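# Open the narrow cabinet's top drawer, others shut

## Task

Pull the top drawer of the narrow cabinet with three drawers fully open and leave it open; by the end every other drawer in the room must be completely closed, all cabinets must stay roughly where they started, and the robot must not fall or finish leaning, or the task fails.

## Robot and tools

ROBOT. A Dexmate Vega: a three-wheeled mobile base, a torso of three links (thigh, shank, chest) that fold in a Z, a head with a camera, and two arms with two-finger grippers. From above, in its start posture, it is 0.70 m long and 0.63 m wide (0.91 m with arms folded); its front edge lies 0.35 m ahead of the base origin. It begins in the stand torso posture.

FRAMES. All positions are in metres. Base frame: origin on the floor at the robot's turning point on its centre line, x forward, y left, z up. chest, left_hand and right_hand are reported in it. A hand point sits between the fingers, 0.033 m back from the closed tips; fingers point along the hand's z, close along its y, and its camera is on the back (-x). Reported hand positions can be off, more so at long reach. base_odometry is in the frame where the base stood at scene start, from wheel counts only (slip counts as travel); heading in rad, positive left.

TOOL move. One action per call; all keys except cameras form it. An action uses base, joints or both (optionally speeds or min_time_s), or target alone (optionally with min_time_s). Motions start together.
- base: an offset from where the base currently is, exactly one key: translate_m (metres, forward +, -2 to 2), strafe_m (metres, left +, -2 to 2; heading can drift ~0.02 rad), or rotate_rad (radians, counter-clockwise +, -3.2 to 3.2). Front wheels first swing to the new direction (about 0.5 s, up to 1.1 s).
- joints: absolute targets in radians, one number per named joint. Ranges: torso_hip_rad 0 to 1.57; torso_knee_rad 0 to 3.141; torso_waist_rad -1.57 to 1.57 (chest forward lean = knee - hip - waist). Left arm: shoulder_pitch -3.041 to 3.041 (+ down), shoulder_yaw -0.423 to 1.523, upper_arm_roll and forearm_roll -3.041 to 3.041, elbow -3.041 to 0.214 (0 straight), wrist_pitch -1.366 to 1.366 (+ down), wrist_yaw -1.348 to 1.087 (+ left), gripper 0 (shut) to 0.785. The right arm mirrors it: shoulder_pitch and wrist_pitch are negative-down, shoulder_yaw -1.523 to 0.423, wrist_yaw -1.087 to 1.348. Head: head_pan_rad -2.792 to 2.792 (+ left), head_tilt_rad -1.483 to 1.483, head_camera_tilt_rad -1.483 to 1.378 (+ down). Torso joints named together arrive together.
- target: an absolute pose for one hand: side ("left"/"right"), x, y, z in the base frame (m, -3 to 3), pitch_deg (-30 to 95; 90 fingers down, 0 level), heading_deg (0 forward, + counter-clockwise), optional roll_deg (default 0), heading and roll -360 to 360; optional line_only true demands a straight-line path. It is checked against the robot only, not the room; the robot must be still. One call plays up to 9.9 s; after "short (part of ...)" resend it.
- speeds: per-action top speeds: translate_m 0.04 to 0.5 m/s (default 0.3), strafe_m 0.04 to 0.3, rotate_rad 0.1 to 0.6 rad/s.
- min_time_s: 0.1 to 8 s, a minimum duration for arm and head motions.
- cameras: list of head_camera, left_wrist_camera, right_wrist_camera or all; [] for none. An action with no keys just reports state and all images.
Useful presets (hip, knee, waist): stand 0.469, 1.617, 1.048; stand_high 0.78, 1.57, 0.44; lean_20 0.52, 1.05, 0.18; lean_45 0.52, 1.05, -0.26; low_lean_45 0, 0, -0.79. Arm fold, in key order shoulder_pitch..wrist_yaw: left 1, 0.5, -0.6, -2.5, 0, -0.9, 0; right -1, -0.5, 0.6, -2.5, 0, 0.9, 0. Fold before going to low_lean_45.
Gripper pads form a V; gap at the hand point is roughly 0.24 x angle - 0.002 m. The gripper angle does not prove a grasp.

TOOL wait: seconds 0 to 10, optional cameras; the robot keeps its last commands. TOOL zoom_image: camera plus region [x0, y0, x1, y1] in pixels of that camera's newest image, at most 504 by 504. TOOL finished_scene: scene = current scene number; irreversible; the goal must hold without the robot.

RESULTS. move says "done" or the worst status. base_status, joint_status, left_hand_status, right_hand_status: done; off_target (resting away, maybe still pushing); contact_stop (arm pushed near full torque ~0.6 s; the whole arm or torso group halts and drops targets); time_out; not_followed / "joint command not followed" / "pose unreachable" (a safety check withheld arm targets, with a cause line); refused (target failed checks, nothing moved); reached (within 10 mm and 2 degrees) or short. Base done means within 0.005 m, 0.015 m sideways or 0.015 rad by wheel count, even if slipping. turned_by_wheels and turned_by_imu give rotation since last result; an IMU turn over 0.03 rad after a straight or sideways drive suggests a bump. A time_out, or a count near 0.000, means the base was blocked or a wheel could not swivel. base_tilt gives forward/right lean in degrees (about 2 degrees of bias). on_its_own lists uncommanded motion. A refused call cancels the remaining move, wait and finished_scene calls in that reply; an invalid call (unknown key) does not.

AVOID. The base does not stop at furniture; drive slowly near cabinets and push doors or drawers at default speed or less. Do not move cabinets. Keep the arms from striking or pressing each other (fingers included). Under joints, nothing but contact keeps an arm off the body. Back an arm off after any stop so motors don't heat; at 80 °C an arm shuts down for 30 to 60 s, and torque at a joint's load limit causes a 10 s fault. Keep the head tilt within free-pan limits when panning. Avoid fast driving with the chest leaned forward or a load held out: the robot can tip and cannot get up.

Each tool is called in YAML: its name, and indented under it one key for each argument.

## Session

move:
  joints: {"head_camera_tilt_rad": 0.3, "left_shoulder_pitch_rad": 1.95, "left_gripper_rad": 0.3}
  cameras: ["head_camera"]

move:
  joints: {"head_pan_rad": 1.3}
  cameras: ["head_camera"]

move:
  joints: {"head_pan_rad": 2.5}
  cameras: ["head_camera"]

move:
  joints: {"head_pan_rad": -1.3}
  cameras: ["head_camera"]

move:
  joints: {"head_pan_rad": -2.5}
  cameras: ["head_camera"]

Scene clock: 2.27 s.
Joint torques (N m): left_arm=[-5.63 -0.9 -0.67 -4.81 0.12 -1.8 0.05] | right_arm=[-6.01 -3.42 0.43 -1.69 0.06 1.8 -0.07]
Motor temperatures (°C): left_arm=[31 31 31 26 40 35 41] | right_arm=[30 27 33 31 36 36 33]
move: done
base_odometry: x=+0.000 y=+0.000 heading=+0.000
turned_by_wheels: +0.000
turned_by_imu: +0.000
base_tilt: forward=+0.0 right=+0.7
base_status: not commanded
joint_positions: torso_hip_rad=+0.469 torso_knee_rad=+1.617 torso_waist_rad=+1.048 left_shoulder_pitch_rad=+1.954 left_shoulder_yaw_rad=-0.007 left_upper_arm_roll_rad=+0.016 left_elbow_rad=-1.090 left_forearm_roll_rad=+0.013 left_wrist_pitch_rad=-0.515 left_wrist_yaw_rad=+0.020 left_gripper_rad=+0.300 right_shoulder_pitch_rad=-2.209 right_shoulder_yaw_rad=-0.016 right_upper_arm_roll_rad=+0.009 right_elbow_rad=-1.106 right_forearm_roll_rad=-0.010 right_wrist_pitch_rad=+0.494 right_wrist_yaw_rad=-0.018 right_gripper_rad=+0.005 head_pan_rad=+0.000 head_tilt_rad=+0.000 head_camera_tilt_rad=+0.300
joint_status: all done
chest: x=-0.0111 y=+0.0000 z=+1.4155 quat_wxyz=(+0.999, +0.000, +0.050, +0.000) (m; base frame)
left_hand: x=+0.3610 y=+0.2195 z=+0.6959 quat_wxyz=(+0.532, +0.002, +0.846, +0.000) pitch_deg=+25.7 heading_deg=-0.2 roll_deg=+0.2 back=up (m; base frame)
right_hand: x=+0.1700 y=-0.2462 z=+0.6246 quat_wxyz=(+0.418, -0.007, +0.908, -0.015) pitch_deg=+40.6 heading_deg=-1.6 roll_deg=-2.5 back=up (m; base frame)
pictures: head_camera

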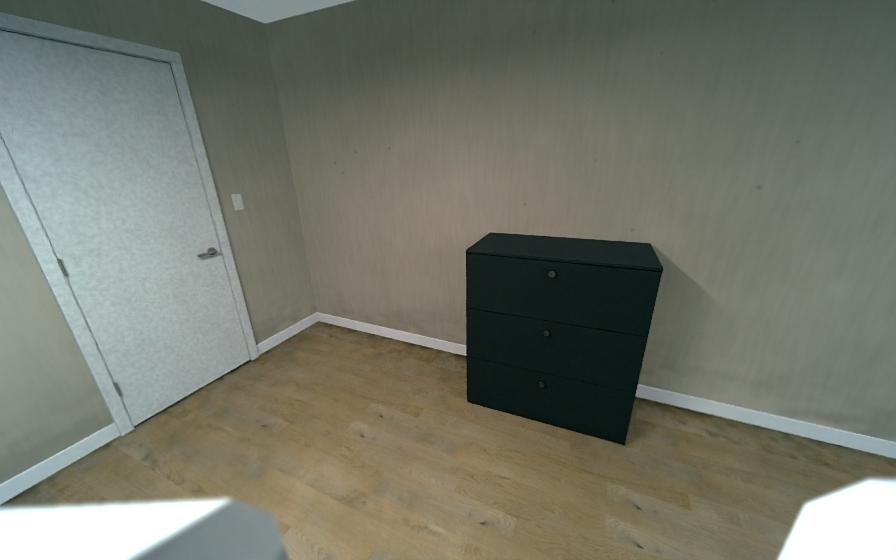

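Scene clock: 3.80 s.
Joint torques (N m): left_arm=[-8.1 -1.34 -0.89 -4.18 0.41 -1.01 0.08] | right_arm=[-6.43 -1.78 0.79 -3.08 0.12 2.4 -0.04]
move: done
base_odometry: x=+0.000 y=+0.000 heading=+0.000
turned_by_wheels: +0.000
turned_by_imu: +0.000
base_tilt: forward=+0.1 right=+0.8
base_status: not commanded
joint_positions: torso_hip_rad=+0.469 torso_knee_rad=+1.617 torso_waist_rad=+1.048 left_shoulder_pitch_rad=+1.950 left_shoulder_yaw_rad=-0.007 left_upper_arm_roll_rad=+0.016 left_elbow_rad=-1.090 left_forearm_roll_rad=+0.013 left_wrist_pitch_rad=-0.515 left_wrist_yaw_rad=+0.020 left_gripper_rad=+0.300 right_shoulder_pitch_rad=-2.209 right_shoulder_yaw_rad=-0.016 right_upper_arm_roll_rad=+0.009 right_elbow_rad=-1.106 right_forearm_roll_rad=-0.010 right_wrist_pitch_rad=+0.494 right_wrist_yaw_rad=-0.018 right_gripper_rad=+0.005 head_pan_rad=+1.300 head_tilt_rad=+0.000 head_camera_tilt_rad=+0.300
joint_status: all done
chest: x=-0.0111 y=+0.0000 z=+1.4155 quat_wxyz=(+0.999, +0.000, +0.050, +0.000) (m; base frame)
left_hand: x=+0.3636 y=+0.2195 z=+0.6973 quat_wxyz=(+0.534, +0.002, +0.846, +0.000) pitch_deg=+25.5 heading_deg=-0.2 roll_deg=+0.2 back=up (m; base frame)
right_hand: x=+0.1700 y=-0.2462 z=+0.6246 quat_wxyz=(+0.418, -0.007, +0.908, -0.015) pitch_deg=+40.6 heading_deg=-1.6 roll_deg=-2.5 back=up (m; base frame)
pictures: head_camera

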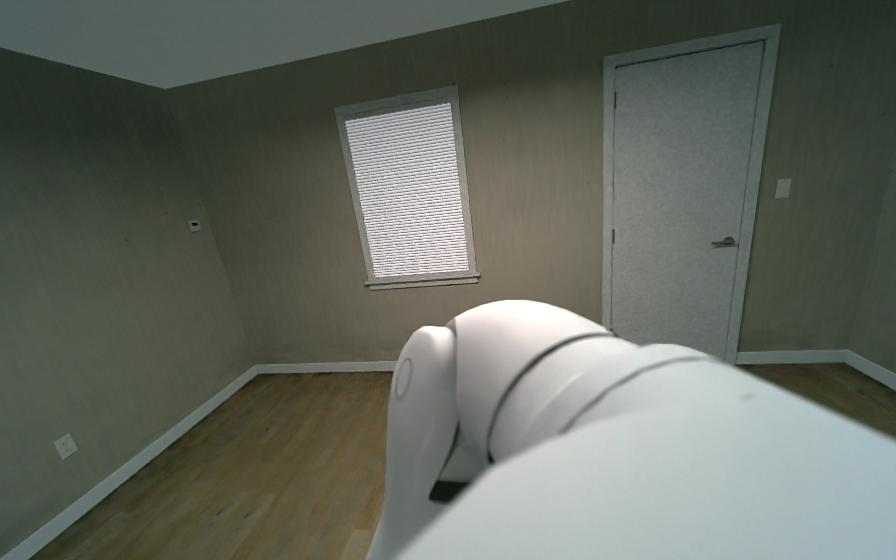

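Scene clock: 5.27 s.
Joint torques (N m): left_arm=[-6.21 0.01 -1.13 -3.75 0 -2.51 0.07] | right_arm=[-5.26 -2.13 0.21 -1.52 0.13 2.13 -0.19]
move: done
base_odometry: x=+0.000 y=+0.000 heading=+0.000
turned_by_wheels: +0.000
turned_by_imu: +0.000
base_tilt: forward=+0.1 right=+0.8
base_status: not commanded
joint_positions: torso_hip_rad=+0.469 torso_knee_rad=+1.617 torso_waist_rad=+1.048 left_shoulder_pitch_rad=+1.950 left_shoulder_yaw_rad=-0.007 left_upper_arm_roll_rad=+0.016 left_elbow_rad=-1.090 left_forearm_roll_rad=+0.013 left_wrist_pitch_rad=-0.515 left_wrist_yaw_rad=+0.020 left_gripper_rad=+0.300 right_shoulder_pitch_rad=-2.209 right_shoulder_yaw_rad=-0.016 right_upper_arm_roll_rad=+0.009 right_elbow_rad=-1.106 right_forearm_roll_rad=-0.010 right_wrist_pitch_rad=+0.494 right_wrist_yaw_rad=-0.018 right_gripper_rad=+0.005 head_pan_rad=+2.500 head_tilt_rad=+0.000 head_camera_tilt_rad=+0.300
joint_status: all done
chest: x=-0.0111 y=+0.0000 z=+1.4155 quat_wxyz=(+0.999, +0.000, +0.050, +0.000) (m; base frame)
left_hand: x=+0.3636 y=+0.2195 z=+0.6973 quat_wxyz=(+0.534, +0.002, +0.845, +0.000) pitch_deg=+25.5 heading_deg=-0.2 roll_deg=+0.2 back=up (m; base frame)
right_hand: x=+0.1700 y=-0.2462 z=+0.6246 quat_wxyz=(+0.418, -0.007, +0.908, -0.015) pitch_deg=+40.6 heading_deg=-1.6 roll_deg=-2.5 back=up (m; base frame)
pictures: head_camera

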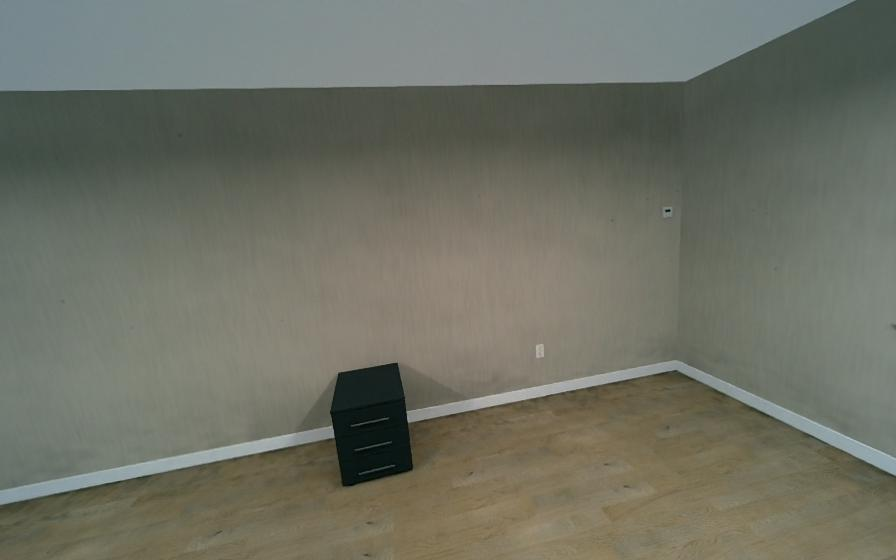

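Scene clock: 8.47 s.
Joint torques (N m): left_arm=[-6.58 0.13 -1.02 -4.17 0.01 -1.67 0.06] | right_arm=[-5.57 0.16 0.48 -2.29 0.22 3.02 -0.23]
move: done
base_odometry: x=+0.000 y=+0.000 heading=+0.000
turned_by_wheels: +0.000
turned_by_imu: +0.000
base_tilt: forward=+0.0 right=+0.8
base_status: not commanded
joint_positions: torso_hip_rad=+0.469 torso_knee_rad=+1.617 torso_waist_rad=+1.048 left_shoulder_pitch_rad=+1.950 left_shoulder_yaw_rad=-0.007 left_upper_arm_roll_rad=+0.016 left_elbow_rad=-1.090 left_forearm_roll_rad=+0.013 left_wrist_pitch_rad=-0.515 left_wrist_yaw_rad=+0.020 left_gripper_rad=+0.300 right_shoulder_pitch_rad=-2.209 right_shoulder_yaw_rad=-0.016 right_upper_arm_roll_rad=+0.009 right_elbow_rad=-1.106 right_forearm_roll_rad=-0.010 right_wrist_pitch_rad=+0.494 right_wrist_yaw_rad=-0.018 right_gripper_rad=+0.005 head_pan_rad=-1.300 head_tilt_rad=+0.000 head_camera_tilt_rad=+0.300
joint_status: all done
chest: x=-0.0111 y=+0.0000 z=+1.4155 quat_wxyz=(+0.999, +0.000, +0.050, +0.000) (m; base frame)
left_hand: x=+0.3636 y=+0.2195 z=+0.6973 quat_wxyz=(+0.534, +0.002, +0.845, +0.000) pitch_deg=+25.5 heading_deg=-0.2 roll_deg=+0.2 back=up (m; base frame)
right_hand: x=+0.1700 y=-0.2462 z=+0.6246 quat_wxyz=(+0.418, -0.007, +0.908, -0.015) pitch_deg=+40.6 heading_deg=-1.6 roll_deg=-2.5 back=up (m; base frame)
pictures: head_camera

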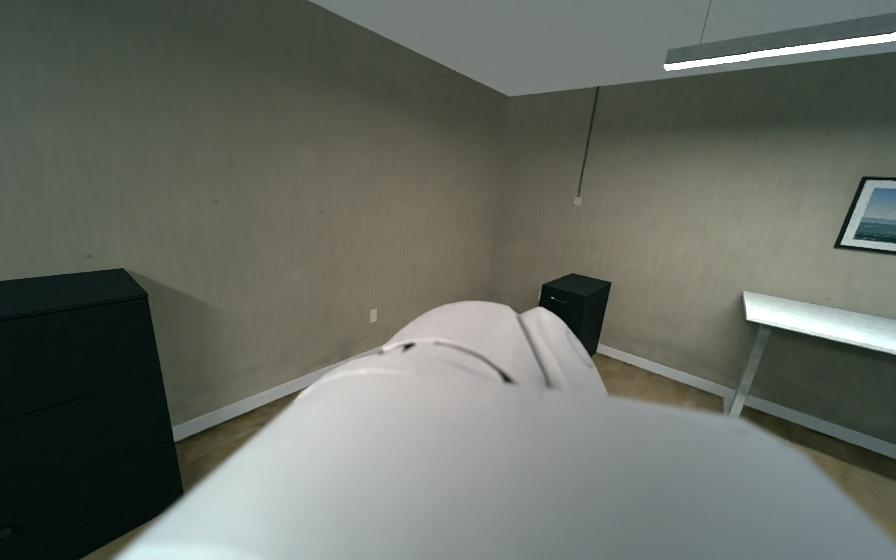

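Scene clock: 9.93 s.
Joint torques (N m): left_arm=[-7.09 0.03 -1.22 -4.48 0.24 -2.28 -0.15] | right_arm=[-5.34 -1.88 0.54 -1.64 0 2.21 -0.25]
move: done
base_odometry: x=+0.000 y=+0.000 heading=+0.000
turned_by_wheels: +0.000
turned_by_imu: +0.000
base_tilt: forward=+0.0 right=+0.8
base_status: not commanded
joint_positions: torso_hip_rad=+0.469 torso_knee_rad=+1.617 torso_waist_rad=+1.048 left_shoulder_pitch_rad=+1.950 left_shoulder_yaw_rad=-0.007 left_upper_arm_roll_rad=+0.016 left_elbow_rad=-1.090 left_forearm_roll_rad=+0.013 left_wrist_pitch_rad=-0.515 left_wrist_yaw_rad=+0.020 left_gripper_rad=+0.300 right_shoulder_pitch_rad=-2.209 right_shoulder_yaw_rad=-0.016 right_upper_arm_roll_rad=+0.009 right_elbow_rad=-1.106 right_forearm_roll_rad=-0.010 right_wrist_pitch_rad=+0.494 right_wrist_yaw_rad=-0.018 right_gripper_rad=+0.005 head_pan_rad=-2.500 head_tilt_rad=+0.000 head_camera_tilt_rad=+0.300
joint_status: all done
chest: x=-0.0111 y=+0.0000 z=+1.4155 quat_wxyz=(+0.999, +0.000, +0.050, +0.000) (m; base frame)
left_hand: x=+0.3636 y=+0.2195 z=+0.6973 quat_wxyz=(+0.534, +0.002, +0.845, +0.000) pitch_deg=+25.5 heading_deg=-0.2 roll_deg=+0.2 back=up (m; base frame)
right_hand: x=+0.1700 y=-0.2462 z=+0.6246 quat_wxyz=(+0.418, -0.007, +0.908, -0.015) pitch_deg=+40.6 heading_deg=-1.6 roll_deg=-2.5 back=up (m; base frame)
pictures: head_camera

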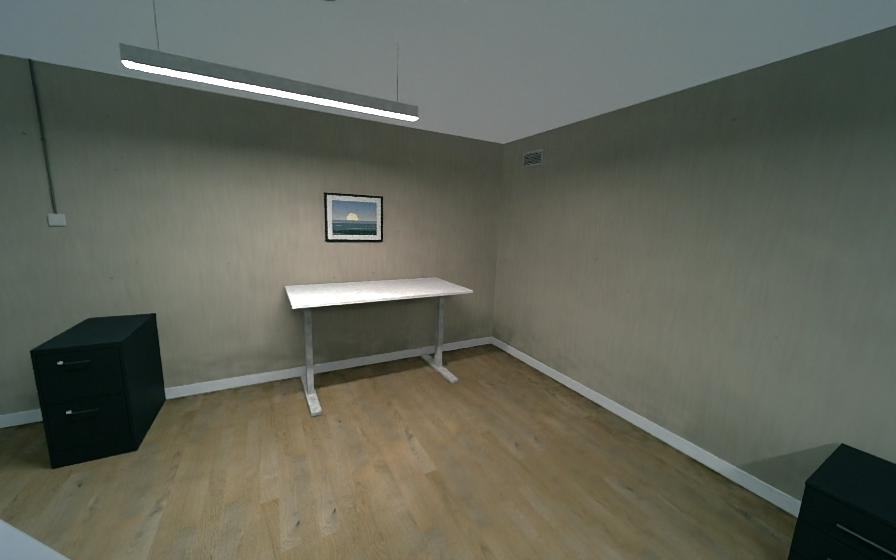

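move:
  base: {"rotate_rad": 2.71}
  joints: {"torso_hip_rad": 0.2, "torso_knee_rad": 0.9, "torso_waist_rad": -0.1, "left_shoulder_pitch_rad": 1.097, "left_shoulder_yaw_rad": -0.114, "left_upper_arm_roll_rad": -0.486, "left_elbow_rad": -1.195, "left_forearm_roll_rad": -1.26, "left_wrist_pitch_rad": 0.4, "left_wrist_yaw_rad": -0.357, "left_gripper_rad": 0.3, "right_shoulder_pitch_rad": -1.4, "head_pan_rad": 0, "head_camera_tilt_rad": 0.0}
  cameras: ["head_camera", "left_wrist_camera"]

zoom_image:
  camera: "head_camera"
  region: [280, 120, 560, 400]

Scene clock: 17.30 s.
Joint torques (N m): left_arm=[-10.72 -0.32 -4.36 -6.44 -0.85 0.27 -1.39] | right_arm=[7.89 -2.67 0.38 -2.43 0.09 2.19 0.07]
move: done
base_odometry: x=+0.003 y=+0.000 heading=+2.718
turned_by_wheels: +2.718
turned_by_imu: +2.703
base_tilt: forward=+0.1 right=+0.8
base_status: done
joint_positions: torso_hip_rad=+0.200 torso_knee_rad=+0.900 torso_waist_rad=-0.100 left_shoulder_pitch_rad=+1.098 left_shoulder_yaw_rad=-0.114 left_upper_arm_roll_rad=-0.485 left_elbow_rad=-1.195 left_forearm_roll_rad=-1.259 left_wrist_pitch_rad=+0.399 left_wrist_yaw_rad=-0.356 left_gripper_rad=+0.300 right_shoulder_pitch_rad=-1.400 right_shoulder_yaw_rad=-0.016 right_upper_arm_roll_rad=+0.009 right_elbow_rad=-1.106 right_forearm_roll_rad=-0.010 right_wrist_pitch_rad=+0.494 right_wrist_yaw_rad=-0.018 right_gripper_rad=+0.005 head_pan_rad=+0.000 head_tilt_rad=+0.000 head_camera_tilt_rad=+0.000
joint_status: all done
chest: x=+0.1666 y=+0.0000 z=+1.1516 quat_wxyz=(+0.921, +0.000, +0.389, +0.000) (m; base frame)
left_hand: x=+0.5984 y=+0.3192 z=+0.4436 quat_wxyz=(+0.380, -0.595, +0.600, -0.378) pitch_deg=+25.2 heading_deg=-0.1 roll_deg=-89.6 (m; base frame)
right_hand: x=+0.4325 y=-0.2462 z=+0.3851 quat_wxyz=(+0.466, -0.006, +0.884, -0.015) pitch_deg=+34.4 heading_deg=-1.5 roll_deg=-2.3 back=up (m; base frame)
pictures: head_camera, left_wrist_camera

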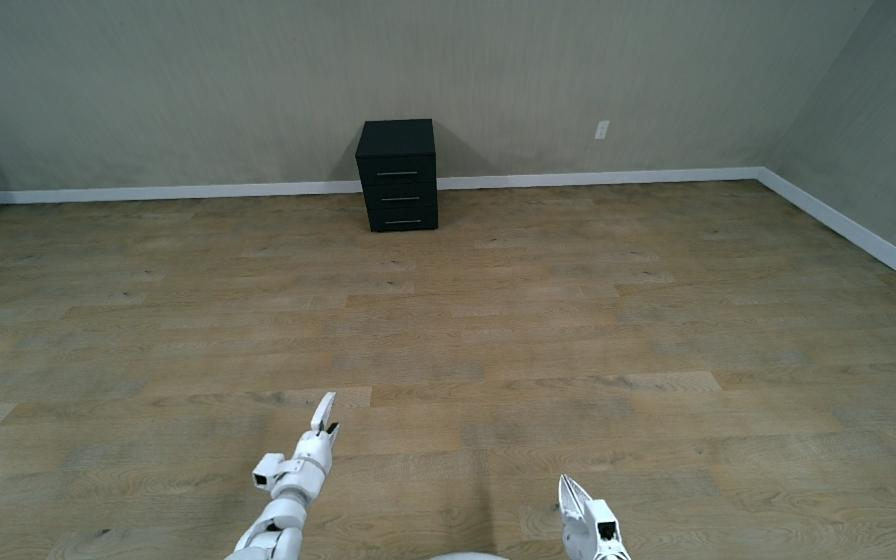

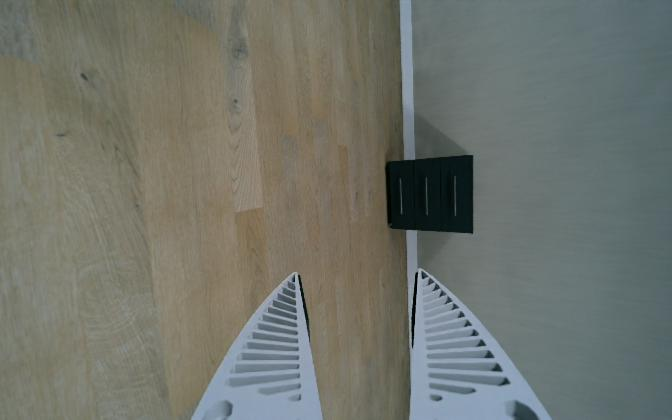

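Scaled by 1.800 from the camera's 896x560 image, which has a finer 960x600 frame.

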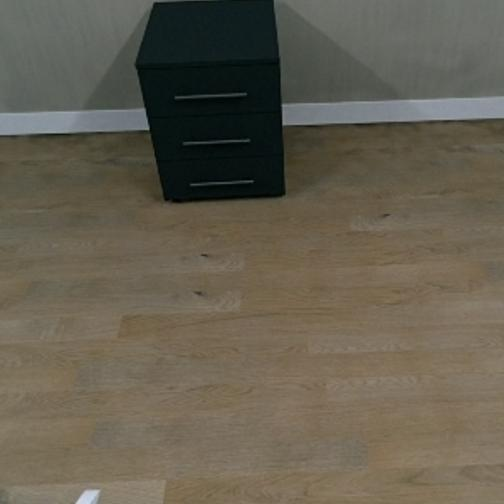

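move:
  base: {"rotate_rad": -0.075}

move:
  base: {"translate_m": 1.0}
  joints: {"head_camera_tilt_rad": 0.1}

move:
  base: {"rotate_rad": 0.155}
  cameras: ["head_camera", "left_wrist_camera"]

zoom_image:
  camera: "head_camera"
  region: [220, 180, 500, 460]

Scene clock: 19.63 s.
Joint torques (N m): left_arm=[-9.09 -0.46 -4.07 -5.42 -0.96 0.4 -1.09] | right_arm=[6.99 -1.76 0.28 -2.87 0.11 2.03 0]
move: done
base_odometry: x=+0.003 y=+0.000 heading=+2.643
turned_by_wheels: -0.075
turned_by_imu: -0.074
base_tilt: forward=+0.1 right=+0.8
base_status: done
joint_positions: torso_hip_rad=+0.200 torso_knee_rad=+0.900 torso_waist_rad=-0.100 left_shoulder_pitch_rad=+1.097 left_shoulder_yaw_rad=-0.114 left_upper_arm_roll_rad=-0.486 left_elbow_rad=-1.195 left_forearm_roll_rad=-1.260 left_wrist_pitch_rad=+0.400 left_wrist_yaw_rad=-0.357 left_gripper_rad=+0.300 right_shoulder_pitch_rad=-1.400 right_shoulder_yaw_rad=-0.016 right_upper_arm_roll_rad=+0.009 right_elbow_rad=-1.106 right_forearm_roll_rad=-0.010 right_wrist_pitch_rad=+0.494 right_wrist_yaw_rad=-0.018 right_gripper_rad=+0.005 head_pan_rad=+0.000 head_tilt_rad=+0.000 head_camera_tilt_rad=+0.000
joint_status: not commanded
chest: x=+0.1666 y=+0.0000 z=+1.1516 quat_wxyz=(+0.921, +0.000, +0.389, +0.000) (m; base frame)
left_hand: x=+0.5990 y=+0.3193 z=+0.4442 quat_wxyz=(+0.380, -0.595, +0.599, -0.379) pitch_deg=+25.1 heading_deg=-0.1 roll_deg=-89.7 (m; base frame)
right_hand: x=+0.4326 y=-0.2462 z=+0.3851 quat_wxyz=(+0.466, -0.006, +0.884, -0.015) pitch_deg=+34.4 heading_deg=-1.5 roll_deg=-2.3 back=up (m; base frame)
pictures: none

Scene clock: 24.80 s.
Joint torques (N m): left_arm=[-7.57 -0.58 -3.65 -6.27 -0.88 -0.96 -1.33] | right_arm=[7.09 -1.36 0.37 -2.89 -0.05 1.84 -0.04]
move: done
base_odometry: x=-0.876 y=+0.477 heading=+2.644
turned_by_wheels: +0.001
turned_by_imu: +0.000
base_tilt: forward=+0.1 right=+0.7
base_status: done
joint_positions: torso_hip_rad=+0.200 torso_knee_rad=+0.900 torso_waist_rad=-0.100 left_shoulder_pitch_rad=+1.097 left_shoulder_yaw_rad=-0.114 left_upper_arm_roll_rad=-0.486 left_elbow_rad=-1.195 left_forearm_roll_rad=-1.260 left_wrist_pitch_rad=+0.400 left_wrist_yaw_rad=-0.357 left_gripper_rad=+0.300 right_shoulder_pitch_rad=-1.400 right_shoulder_yaw_rad=-0.016 right_upper_arm_roll_rad=+0.009 right_elbow_rad=-1.106 right_forearm_roll_rad=-0.010 right_wrist_pitch_rad=+0.494 right_wrist_yaw_rad=-0.018 right_gripper_rad=+0.005 head_pan_rad=+0.000 head_tilt_rad=+0.000 head_camera_tilt_rad=+0.100
joint_status: all done
chest: x=+0.1666 y=+0.0000 z=+1.1516 quat_wxyz=(+0.921, +0.000, +0.389, +0.000) (m; base frame)
left_hand: x=+0.5990 y=+0.3193 z=+0.4442 quat_wxyz=(+0.380, -0.595, +0.599, -0.379) pitch_deg=+25.1 heading_deg=-0.1 roll_deg=-89.7 (m; base frame)
right_hand: x=+0.4326 y=-0.2462 z=+0.3851 quat_wxyz=(+0.466, -0.006, +0.884, -0.015) pitch_deg=+34.4 heading_deg=-1.5 roll_deg=-2.3 back=up (m; base frame)
pictures: none

Scene clock: 26.37 s.
Joint torques (N m): left_arm=[-9.3 -1.05 -4.2 -5.45 -0.97 -0.28 -1.28] | right_arm=[6.4 -2.64 0.6 -2.4 0.31 2.68 -0.13]
move: done
base_odometry: x=-0.876 y=+0.477 heading=+2.799
turned_by_wheels: +0.155
turned_by_imu: +0.156
base_tilt: forward=+0.0 right=+0.8
base_status: done
joint_positions: torso_hip_rad=+0.200 torso_knee_rad=+0.900 torso_waist_rad=-0.100 left_shoulder_pitch_rad=+1.097 left_shoulder_yaw_rad=-0.114 left_upper_arm_roll_rad=-0.486 left_elbow_rad=-1.195 left_forearm_roll_rad=-1.260 left_wrist_pitch_rad=+0.400 left_wrist_yaw_rad=-0.357 left_gripper_rad=+0.300 right_shoulder_pitch_rad=-1.400 right_shoulder_yaw_rad=-0.016 right_upper_arm_roll_rad=+0.009 right_elbow_rad=-1.106 right_forearm_roll_rad=-0.010 right_wrist_pitch_rad=+0.494 right_wrist_yaw_rad=-0.018 right_gripper_rad=+0.005 head_pan_rad=+0.000 head_tilt_rad=+0.000 head_camera_tilt_rad=+0.100
joint_status: not commanded
chest: x=+0.1666 y=+0.0000 z=+1.1516 quat_wxyz=(+0.921, +0.000, +0.389, +0.000) (m; base frame)
left_hand: x=+0.5990 y=+0.3193 z=+0.4442 quat_wxyz=(+0.380, -0.595, +0.599, -0.379) pitch_deg=+25.1 heading_deg=-0.1 roll_deg=-89.7 (m; base frame)
right_hand: x=+0.4326 y=-0.2462 z=+0.3851 quat_wxyz=(+0.466, -0.006, +0.884, -0.015) pitch_deg=+34.4 heading_deg=-1.5 roll_deg=-2.3 back=up (m; base frame)
pictures: head_camera, left_wrist_camera

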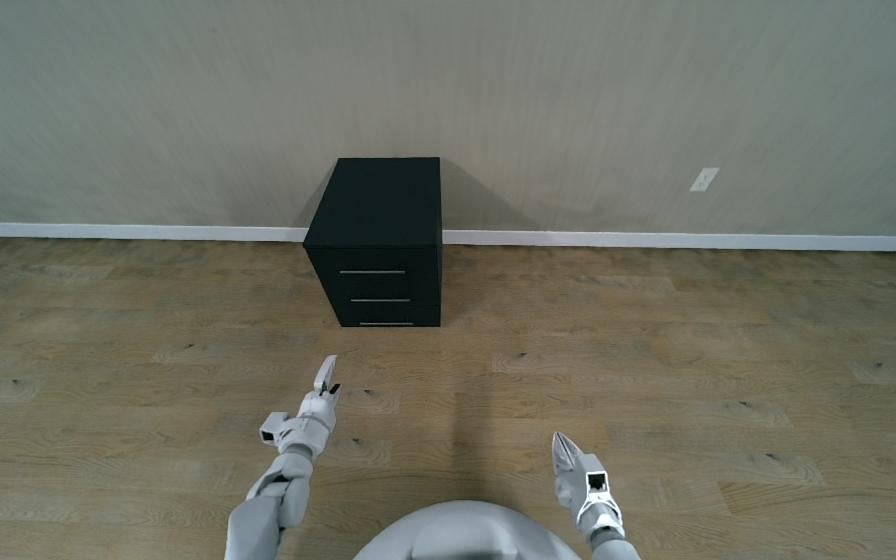

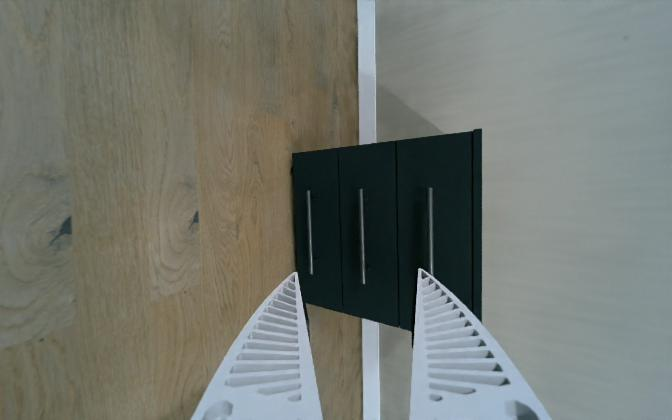

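Scaled by 1.800 from the camera's 896x560 image, which has a finer 960x600 frame.

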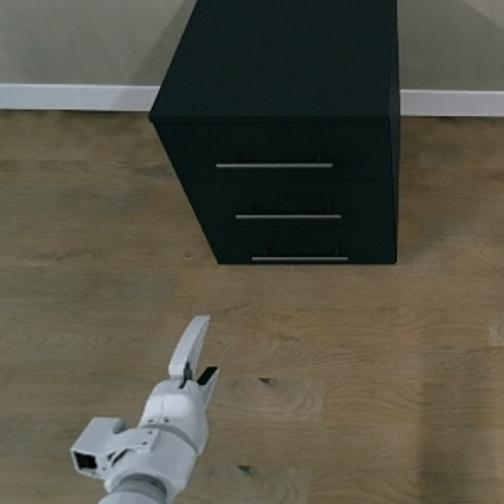

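move:
  base: {"strafe_m": -0.05}

move:
  base: {"translate_m": 0.405}
  cameras: ["head_camera", "left_wrist_camera"]

Scene clock: 28.63 s.
Joint torques (N m): left_arm=[-8.34 1.2 -3.84 -4.51 -0.9 0.01 -1.22] | right_arm=[5.67 -1.63 0.21 -2.08 0.15 2.14 -0.06]
move: done
base_odometry: x=-0.859 y=+0.524 heading=+2.798
turned_by_wheels: -0.001
turned_by_imu: -0.002
base_tilt: forward=+0.1 right=+0.8
base_status: done
joint_positions: torso_hip_rad=+0.200 torso_knee_rad=+0.900 torso_waist_rad=-0.100 left_shoulder_pitch_rad=+1.097 left_shoulder_yaw_rad=-0.114 left_upper_arm_roll_rad=-0.486 left_elbow_rad=-1.195 left_forearm_roll_rad=-1.260 left_wrist_pitch_rad=+0.400 left_wrist_yaw_rad=-0.357 left_gripper_rad=+0.300 right_shoulder_pitch_rad=-1.400 right_shoulder_yaw_rad=-0.016 right_upper_arm_roll_rad=+0.009 right_elbow_rad=-1.106 right_forearm_roll_rad=-0.010 right_wrist_pitch_rad=+0.494 right_wrist_yaw_rad=-0.018 right_gripper_rad=+0.005 head_pan_rad=+0.000 head_tilt_rad=+0.000 head_camera_tilt_rad=+0.100
joint_status: not commanded
chest: x=+0.1666 y=+0.0000 z=+1.1516 quat_wxyz=(+0.921, +0.000, +0.389, +0.000) (m; base frame)
left_hand: x=+0.5990 y=+0.3193 z=+0.4442 quat_wxyz=(+0.380, -0.595, +0.599, -0.379) pitch_deg=+25.1 heading_deg=-0.1 roll_deg=-89.7 (m; base frame)
right_hand: x=+0.4326 y=-0.2462 z=+0.3851 quat_wxyz=(+0.466, -0.006, +0.884, -0.015) pitch_deg=+34.4 heading_deg=-1.5 roll_deg=-2.3 back=up (m; base frame)
pictures: none

Scene clock: 32.40 s.
Joint torques (N m): left_arm=[-23.08 -0.03 2.54 -6.14 -0.61 -0.65 0.05] | right_arm=[5.89 -0.35 0.18 -2.36 -0.03 2.51 -0.21]
move: done
base_odometry: x=-1.240 y=+0.660 heading=+2.799
turned_by_wheels: +0.001
turned_by_imu: +0.001
base_tilt: forward=+0.0 right=+0.8
base_status: done
joint_positions: torso_hip_rad=+0.200 torso_knee_rad=+0.900 torso_waist_rad=-0.100 left_shoulder_pitch_rad=+1.098 left_shoulder_yaw_rad=-0.114 left_upper_arm_roll_rad=-0.486 left_elbow_rad=-1.195 left_forearm_roll_rad=-1.260 left_wrist_pitch_rad=+0.400 left_wrist_yaw_rad=-0.357 left_gripper_rad=+0.300 right_shoulder_pitch_rad=-1.400 right_shoulder_yaw_rad=-0.016 right_upper_arm_roll_rad=+0.009 right_elbow_rad=-1.106 right_forearm_roll_rad=-0.010 right_wrist_pitch_rad=+0.494 right_wrist_yaw_rad=-0.018 right_gripper_rad=+0.005 head_pan_rad=+0.000 head_tilt_rad=+0.000 head_camera_tilt_rad=+0.100
joint_status: not commanded
chest: x=+0.1664 y=+0.0000 z=+1.1517 quat_wxyz=(+0.921, +0.000, +0.389, +0.000) (m; base frame)
left_hand: x=+0.5986 y=+0.3195 z=+0.4442 quat_wxyz=(+0.380, -0.595, +0.599, -0.379) pitch_deg=+25.1 heading_deg=-0.1 roll_deg=-89.7 (m; base frame)
right_hand: x=+0.4326 y=-0.2462 z=+0.3852 quat_wxyz=(+0.467, -0.006, +0.884, -0.015) pitch_deg=+34.3 heading_deg=-1.5 roll_deg=-2.3 back=up (m; base frame)
pictures: head_camera, left_wrist_camera

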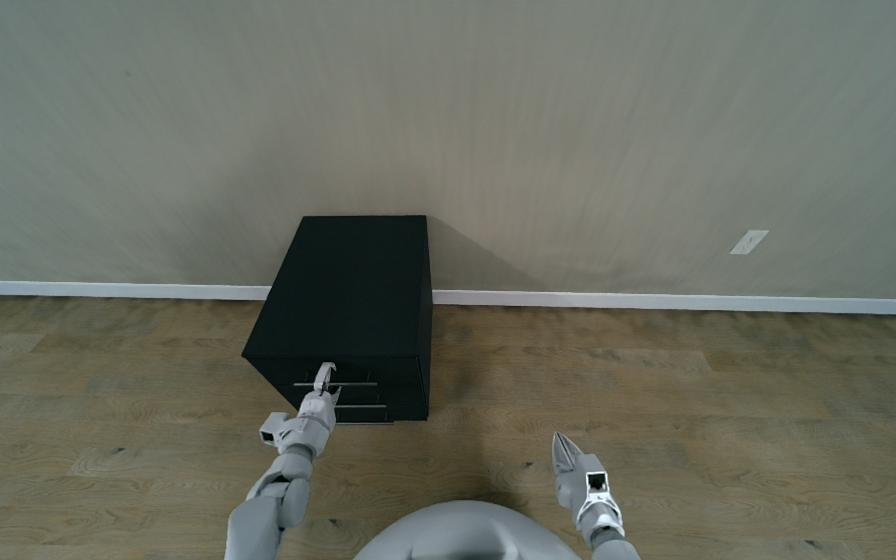

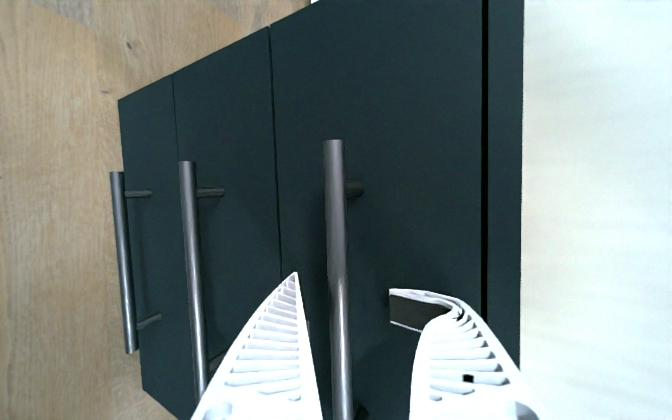

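move:
  joints: {"left_gripper_rad": 0.0}

move:
  base: {"translate_m": -0.37}
  speeds: {"translate_m": 0.2}
  cameras: ["head_camera", "left_wrist_camera"]

Scene clock: 33.63 s.
Joint torques (N m): left_arm=[-21.22 1.1 3.02 -12.32 -3.48 -0.05 -4.64] | right_arm=[4.37 -1.4 0.75 -2.41 0.15 2.13 -0.13]
move: done
base_odometry: x=-1.240 y=+0.660 heading=+2.799
turned_by_wheels: +0.000
turned_by_imu: +0.000
base_tilt: forward=+0.1 right=+0.7
base_status: not commanded
joint_positions: torso_hip_rad=+0.200 torso_knee_rad=+0.900 torso_waist_rad=-0.100 left_shoulder_pitch_rad=+1.098 left_shoulder_yaw_rad=-0.114 left_upper_arm_roll_rad=-0.486 left_elbow_rad=-1.194 left_forearm_roll_rad=-1.259 left_wrist_pitch_rad=+0.400 left_wrist_yaw_rad=-0.355 left_gripper_rad=+0.000 right_shoulder_pitch_rad=-1.400 right_shoulder_yaw_rad=-0.016 right_upper_arm_roll_rad=+0.009 right_elbow_rad=-1.106 right_forearm_roll_rad=-0.010 right_wrist_pitch_rad=+0.494 right_wrist_yaw_rad=-0.018 right_gripper_rad=+0.005 head_pan_rad=+0.000 head_tilt_rad=+0.000 head_camera_tilt_rad=+0.100
joint_status: all done
chest: x=+0.1668 y=+0.0000 z=+1.1515 quat_wxyz=(+0.921, +0.000, +0.390, +0.000) (m; base frame)
left_hand: x=+0.5981 y=+0.3194 z=+0.4429 quat_wxyz=(+0.379, -0.595, +0.599, -0.378) pitch_deg=+25.3 heading_deg=-0.1 roll_deg=-89.7 (m; base frame)
right_hand: x=+0.4325 y=-0.2462 z=+0.3849 quat_wxyz=(+0.466, -0.006, +0.884, -0.015) pitch_deg=+34.4 heading_deg=-1.5 roll_deg=-2.3 back=up (m; base frame)
pictures: none

Scene clock: 36.73 s.
Joint torques (N m): left_arm=[-2.17 1.58 -0.76 -5.01 -0.52 0.31 -0.6] | right_arm=[6.26 -0.78 0.45 -3.34 0.11 2.94 -0.08]
move: done
base_odometry: x=-0.892 y=+0.536 heading=+2.798
turned_by_wheels: -0.001
turned_by_imu: -0.002
base_tilt: forward=+0.1 right=+0.7
base_status: done
joint_positions: torso_hip_rad=+0.200 torso_knee_rad=+0.900 torso_waist_rad=-0.100 left_shoulder_pitch_rad=+1.097 left_shoulder_yaw_rad=-0.114 left_upper_arm_roll_rad=-0.486 left_elbow_rad=-1.195 left_forearm_roll_rad=-1.260 left_wrist_pitch_rad=+0.400 left_wrist_yaw_rad=-0.357 left_gripper_rad=+0.000 right_shoulder_pitch_rad=-1.400 right_shoulder_yaw_rad=-0.016 right_upper_arm_roll_rad=+0.009 right_elbow_rad=-1.106 right_forearm_roll_rad=-0.010 right_wrist_pitch_rad=+0.494 right_wrist_yaw_rad=-0.018 right_gripper_rad=+0.005 head_pan_rad=+0.000 head_tilt_rad=+0.000 head_camera_tilt_rad=+0.100
joint_status: not commanded
chest: x=+0.1666 y=+0.0000 z=+1.1516 quat_wxyz=(+0.921, +0.000, +0.389, +0.000) (m; base frame)
left_hand: x=+0.5992 y=+0.3194 z=+0.4444 quat_wxyz=(+0.380, -0.595, +0.599, -0.379) pitch_deg=+25.1 heading_deg=-0.1 roll_deg=-89.7 (m; base frame)
right_hand: x=+0.4326 y=-0.2462 z=+0.3851 quat_wxyz=(+0.466, -0.006, +0.884, -0.015) pitch_deg=+34.4 heading_deg=-1.5 roll_deg=-2.3 back=up (m; base frame)
pictures: head_camera, left_wrist_camera

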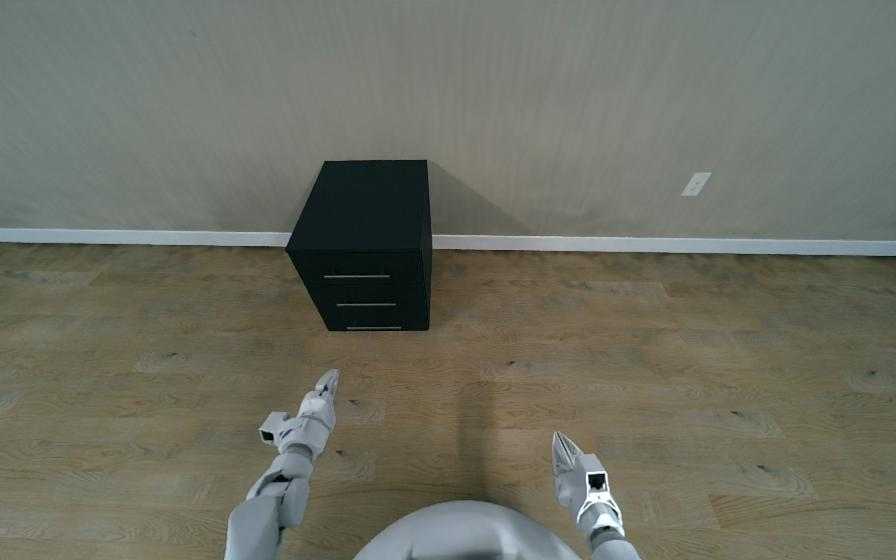

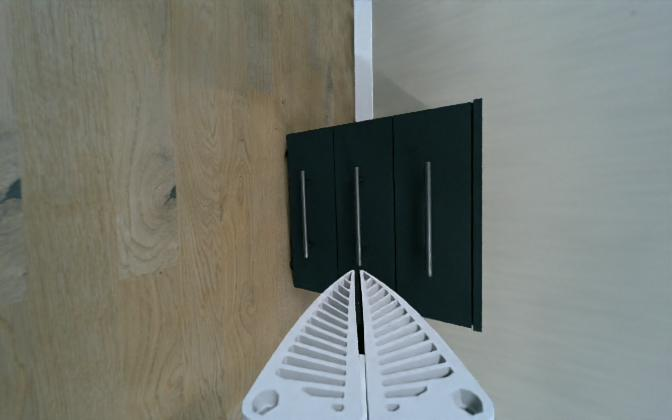

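move:
  target: {"side": "left", "x": 0.6, "y": 0.32, "z": 0.425, "pitch_deg": 30, "heading_deg": 0, "roll_deg": -90}

move:
  base: {"translate_m": 0.35}
  joints: {"left_gripper_rad": 0.22}
  cameras: ["head_camera", "left_wrist_camera"]

Scene clock: 39.07 s.
Joint torques (N m): left_arm=[-10.52 -1.19 -5.09 -4.61 -0.97 1.11 -0.47] | right_arm=[5.52 -1.2 0.54 -3.25 0.21 2.39 0.08]
move: done
base_odometry: x=-0.892 y=+0.536 heading=+2.798
turned_by_wheels: +0.000
turned_by_imu: +0.000
base_tilt: forward=+0.1 right=+0.7
base_status: not commanded
joint_positions: torso_hip_rad=+0.200 torso_knee_rad=+0.900 torso_waist_rad=-0.100 left_shoulder_pitch_rad=+1.075 left_shoulder_yaw_rad=-0.118 left_upper_arm_roll_rad=-0.492 left_elbow_rad=-1.201 left_forearm_roll_rad=-1.261 left_wrist_pitch_rad=+0.406 left_wrist_yaw_rad=-0.247 left_gripper_rad=+0.000 right_shoulder_pitch_rad=-1.400 right_shoulder_yaw_rad=-0.016 right_upper_arm_roll_rad=+0.009 right_elbow_rad=-1.106 right_forearm_roll_rad=-0.010 right_wrist_pitch_rad=+0.494 right_wrist_yaw_rad=-0.018 right_gripper_rad=+0.005 head_pan_rad=+0.000 head_tilt_rad=+0.000 head_camera_tilt_rad=+0.100
joint_status: not commanded
chest: x=+0.1666 y=+0.0000 z=+1.1516 quat_wxyz=(+0.921, +0.000, +0.389, +0.000) (m; base frame)
left_hand: x=+0.5998 y=+0.3199 z=+0.4255 quat_wxyz=(+0.354, -0.612, +0.612, -0.354) pitch_deg=+29.9 heading_deg=+0.0 roll_deg=-90.0 (m; base frame)
left_hand_status: reached (straight line, planned for 0.7 s): 1 mm and 0.1 deg off.
right_hand: x=+0.4326 y=-0.2462 z=+0.3851 quat_wxyz=(+0.466, -0.006, +0.884, -0.015) pitch_deg=+34.4 heading_deg=-1.5 roll_deg=-2.3 back=up (m; base frame)
pictures: none

Scene clock: 41.77 s.
Joint torques (N m): left_arm=[-10.32 0.52 -1.58 -5.58 -0.46 -0.08 -0.6] | right_arm=[5.23 -1.12 -0.16 -2.83 0.11 1.92 -0.12]
move: done
base_odometry: x=-1.221 y=+0.654 heading=+2.797
turned_by_wheels: +0.000
turned_by_imu: +0.000
base_tilt: forward=+0.1 right=+0.8
base_status: done
joint_positions: torso_hip_rad=+0.200 torso_knee_rad=+0.900 torso_waist_rad=-0.100 left_shoulder_pitch_rad=+1.075 left_shoulder_yaw_rad=-0.119 left_upper_arm_roll_rad=-0.492 left_elbow_rad=-1.201 left_forearm_roll_rad=-1.261 left_wrist_pitch_rad=+0.406 left_wrist_yaw_rad=-0.243 left_gripper_rad=+0.220 right_shoulder_pitch_rad=-1.400 right_shoulder_yaw_rad=-0.016 right_upper_arm_roll_rad=+0.009 right_elbow_rad=-1.106 right_forearm_roll_rad=-0.010 right_wrist_pitch_rad=+0.494 right_wrist_yaw_rad=-0.018 right_gripper_rad=+0.005 head_pan_rad=+0.000 head_tilt_rad=+0.000 head_camera_tilt_rad=+0.100
joint_status: all done
chest: x=+0.1665 y=+0.0000 z=+1.1516 quat_wxyz=(+0.921, +0.000, +0.389, +0.000) (m; base frame)
left_hand: x=+0.5998 y=+0.3200 z=+0.4249 quat_wxyz=(+0.353, -0.612, +0.612, -0.353) pitch_deg=+30.0 heading_deg=+0.0 roll_deg=-90.0 (m; base frame)
right_hand: x=+0.4326 y=-0.2462 z=+0.3852 quat_wxyz=(+0.467, -0.006, +0.884, -0.015) pitch_deg=+34.4 heading_deg=-1.5 roll_deg=-2.3 back=up (m; base frame)
pictures: head_camera, left_wrist_camera

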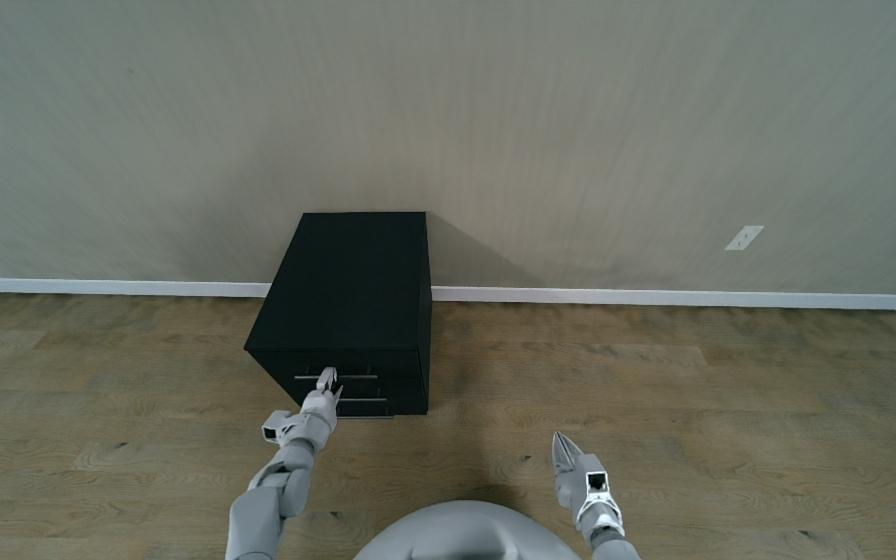

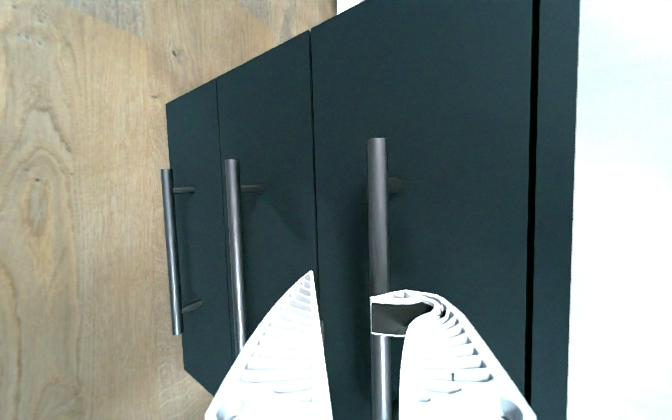

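move:
  target: {"side": "left", "x": 0.588, "y": 0.32, "z": 0.436, "pitch_deg": 28, "heading_deg": 0, "roll_deg": -90}
  cameras: ["head_camera", "left_wrist_camera"]

zoom_image:
  camera: "head_camera"
  region: [270, 340, 390, 440]

Scene clock: 43.47 s.
Joint torques (N m): left_arm=[-5.44 -0.92 -2.62 -6.38 -0.97 0.53 -1.36] | right_arm=[4.83 -1.91 0.33 -3.35 0.1 1.68 -0.16]
move: done
base_odometry: x=-1.221 y=+0.654 heading=+2.797
turned_by_wheels: +0.000
turned_by_imu: +0.000
base_tilt: forward=+0.1 right=+0.7
base_status: not commanded
joint_positions: torso_hip_rad=+0.200 torso_knee_rad=+0.900 torso_waist_rad=-0.100 left_shoulder_pitch_rad=+1.116 left_shoulder_yaw_rad=-0.126 left_upper_arm_roll_rad=-0.492 left_elbow_rad=-1.238 left_forearm_roll_rad=-1.268 left_wrist_pitch_rad=+0.414 left_wrist_yaw_rad=-0.282 left_gripper_rad=+0.220 right_shoulder_pitch_rad=-1.400 right_shoulder_yaw_rad=-0.016 right_upper_arm_roll_rad=+0.009 right_elbow_rad=-1.106 right_forearm_roll_rad=-0.010 right_wrist_pitch_rad=+0.494 right_wrist_yaw_rad=-0.018 right_gripper_rad=+0.005 head_pan_rad=+0.000 head_tilt_rad=+0.000 head_camera_tilt_rad=+0.100
joint_status: not commanded
chest: x=+0.1666 y=+0.0000 z=+1.1516 quat_wxyz=(+0.921, +0.000, +0.389, +0.000) (m; base frame)
left_hand: x=+0.5888 y=+0.3200 z=+0.4348 quat_wxyz=(+0.363, -0.607, +0.607, -0.363) pitch_deg=+28.2 heading_deg=+0.0 roll_deg=-90.0 (m; base frame)
left_hand_status: reached (straight line, planned for 0.4 s): 1 mm and 0.2 deg off.
right_hand: x=+0.4326 y=-0.2462 z=+0.3852 quat_wxyz=(+0.467, -0.006, +0.884, -0.015) pitch_deg=+34.4 heading_deg=-1.5 roll_deg=-2.3 back=up (m; base frame)
pictures: head_camera, left_wrist_camera

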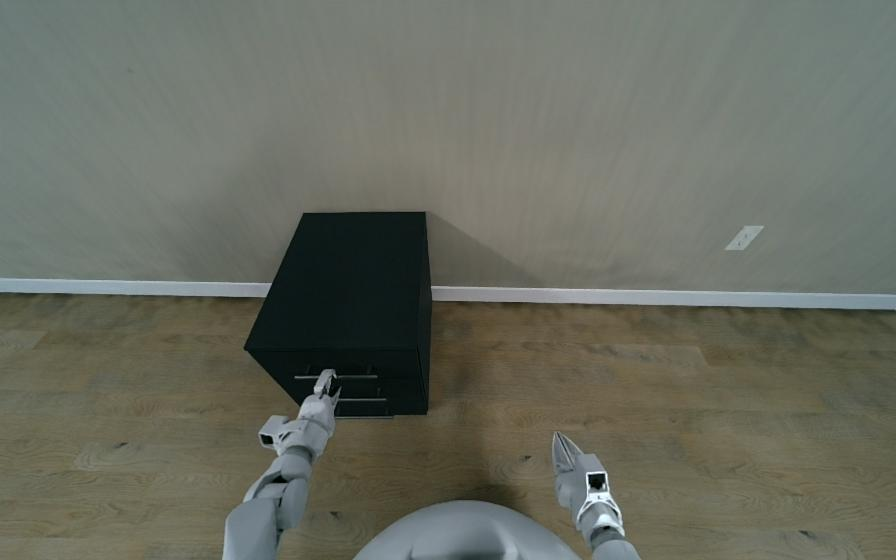

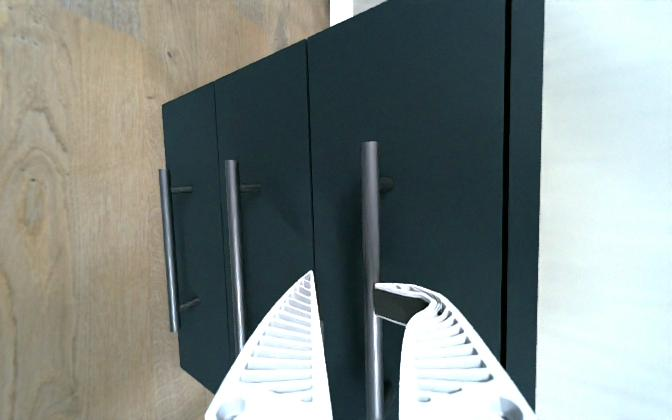

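Scaled by 4.200 from the camera's 896x560 image, which has a finer 960x600 frame.

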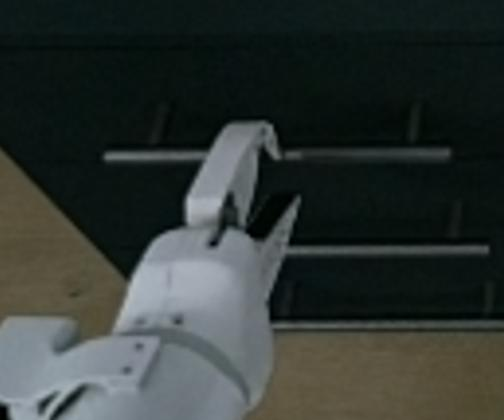

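move:
  joints: {"left_gripper_rad": 0.0}

move:
  base: {"translate_m": -0.1}
  speeds: {"translate_m": 0.12}
  cameras: ["head_camera", "left_wrist_camera"]

Scene clock: 44.47 s.
Joint torques (N m): left_arm=[11.04 -1.8 -1.88 -0.03 1.27 0.55 1.41] | right_arm=[5.42 -1.82 0.82 -2.5 0.08 2.55 -0.11]
move: done
base_odometry: x=-1.222 y=+0.654 heading=+2.797
turned_by_wheels: +0.000
turned_by_imu: +0.000
base_tilt: forward=+0.1 right=+0.7
base_status: not commanded
joint_positions: torso_hip_rad=+0.200 torso_knee_rad=+0.900 torso_waist_rad=-0.100 left_shoulder_pitch_rad=+1.119 left_shoulder_yaw_rad=-0.127 left_upper_arm_roll_rad=-0.492 left_elbow_rad=-1.241 left_forearm_roll_rad=-1.270 left_wrist_pitch_rad=+0.414 left_wrist_yaw_rad=-0.287 left_gripper_rad=+0.000 right_shoulder_pitch_rad=-1.400 right_shoulder_yaw_rad=-0.016 right_upper_arm_roll_rad=+0.009 right_elbow_rad=-1.106 right_forearm_roll_rad=-0.010 right_wrist_pitch_rad=+0.494 right_wrist_yaw_rad=-0.018 right_gripper_rad=+0.005 head_pan_rad=+0.000 head_tilt_rad=+0.000 head_camera_tilt_rad=+0.100
joint_status: all done
chest: x=+0.1665 y=+0.0000 z=+1.1517 quat_wxyz=(+0.921, +0.000, +0.389, +0.000) (m; base frame)
left_hand: x=+0.5888 y=+0.3202 z=+0.4367 quat_wxyz=(+0.365, -0.606, +0.606, -0.365) pitch_deg=+27.9 heading_deg=+0.0 roll_deg=-90.0 (m; base frame)
right_hand: x=+0.4326 y=-0.2462 z=+0.3852 quat_wxyz=(+0.467, -0.006, +0.884, -0.015) pitch_deg=+34.3 heading_deg=-1.5 roll_deg=-2.3 back=up (m; base frame)
pictures: none

Scene clock: 46.23 s.
Joint torques (N m): left_arm=[4.83 -3.18 -1.66 -0.68 1.14 0.09 1.25] | right_arm=[5.74 -0.95 0.67 -2.84 0.04 2.46 -0.11]
move: done
base_odometry: x=-1.127 y=+0.620 heading=+2.798
turned_by_wheels: +0.000
turned_by_imu: +0.002
base_tilt: forward=+0.0 right=+0.8
base_status: done
joint_positions: torso_hip_rad=+0.200 torso_knee_rad=+0.900 torso_waist_rad=-0.100 left_shoulder_pitch_rad=+1.120 left_shoulder_yaw_rad=-0.127 left_upper_arm_roll_rad=-0.492 left_elbow_rad=-1.242 left_forearm_roll_rad=-1.270 left_wrist_pitch_rad=+0.414 left_wrist_yaw_rad=-0.287 left_gripper_rad=+0.000 right_shoulder_pitch_rad=-1.400 right_shoulder_yaw_rad=-0.016 right_upper_arm_roll_rad=+0.009 right_elbow_rad=-1.106 right_forearm_roll_rad=-0.010 right_wrist_pitch_rad=+0.494 right_wrist_yaw_rad=-0.018 right_gripper_rad=+0.005 head_pan_rad=+0.000 head_tilt_rad=+0.000 head_camera_tilt_rad=+0.100
joint_status: not commanded
chest: x=+0.1664 y=+0.0000 z=+1.1517 quat_wxyz=(+0.921, +0.000, +0.389, +0.000) (m; base frame)
left_hand: x=+0.5886 y=+0.3202 z=+0.4368 quat_wxyz=(+0.365, -0.606, +0.606, -0.365) pitch_deg=+27.9 heading_deg=+0.0 roll_deg=-90.0 (m; base frame)
right_hand: x=+0.4327 y=-0.2462 z=+0.3853 quat_wxyz=(+0.467, -0.006, +0.884, -0.015) pitch_deg=+34.3 heading_deg=-1.5 roll_deg=-2.3 back=up (m; base frame)
pictures: head_camera, left_wrist_camera

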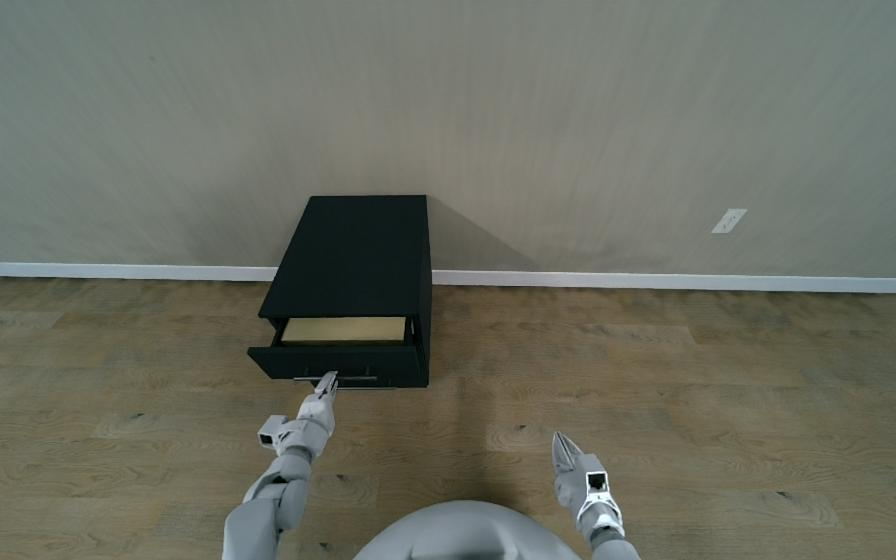

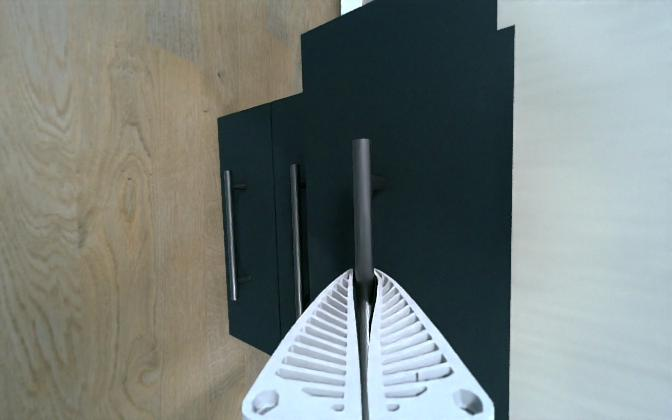

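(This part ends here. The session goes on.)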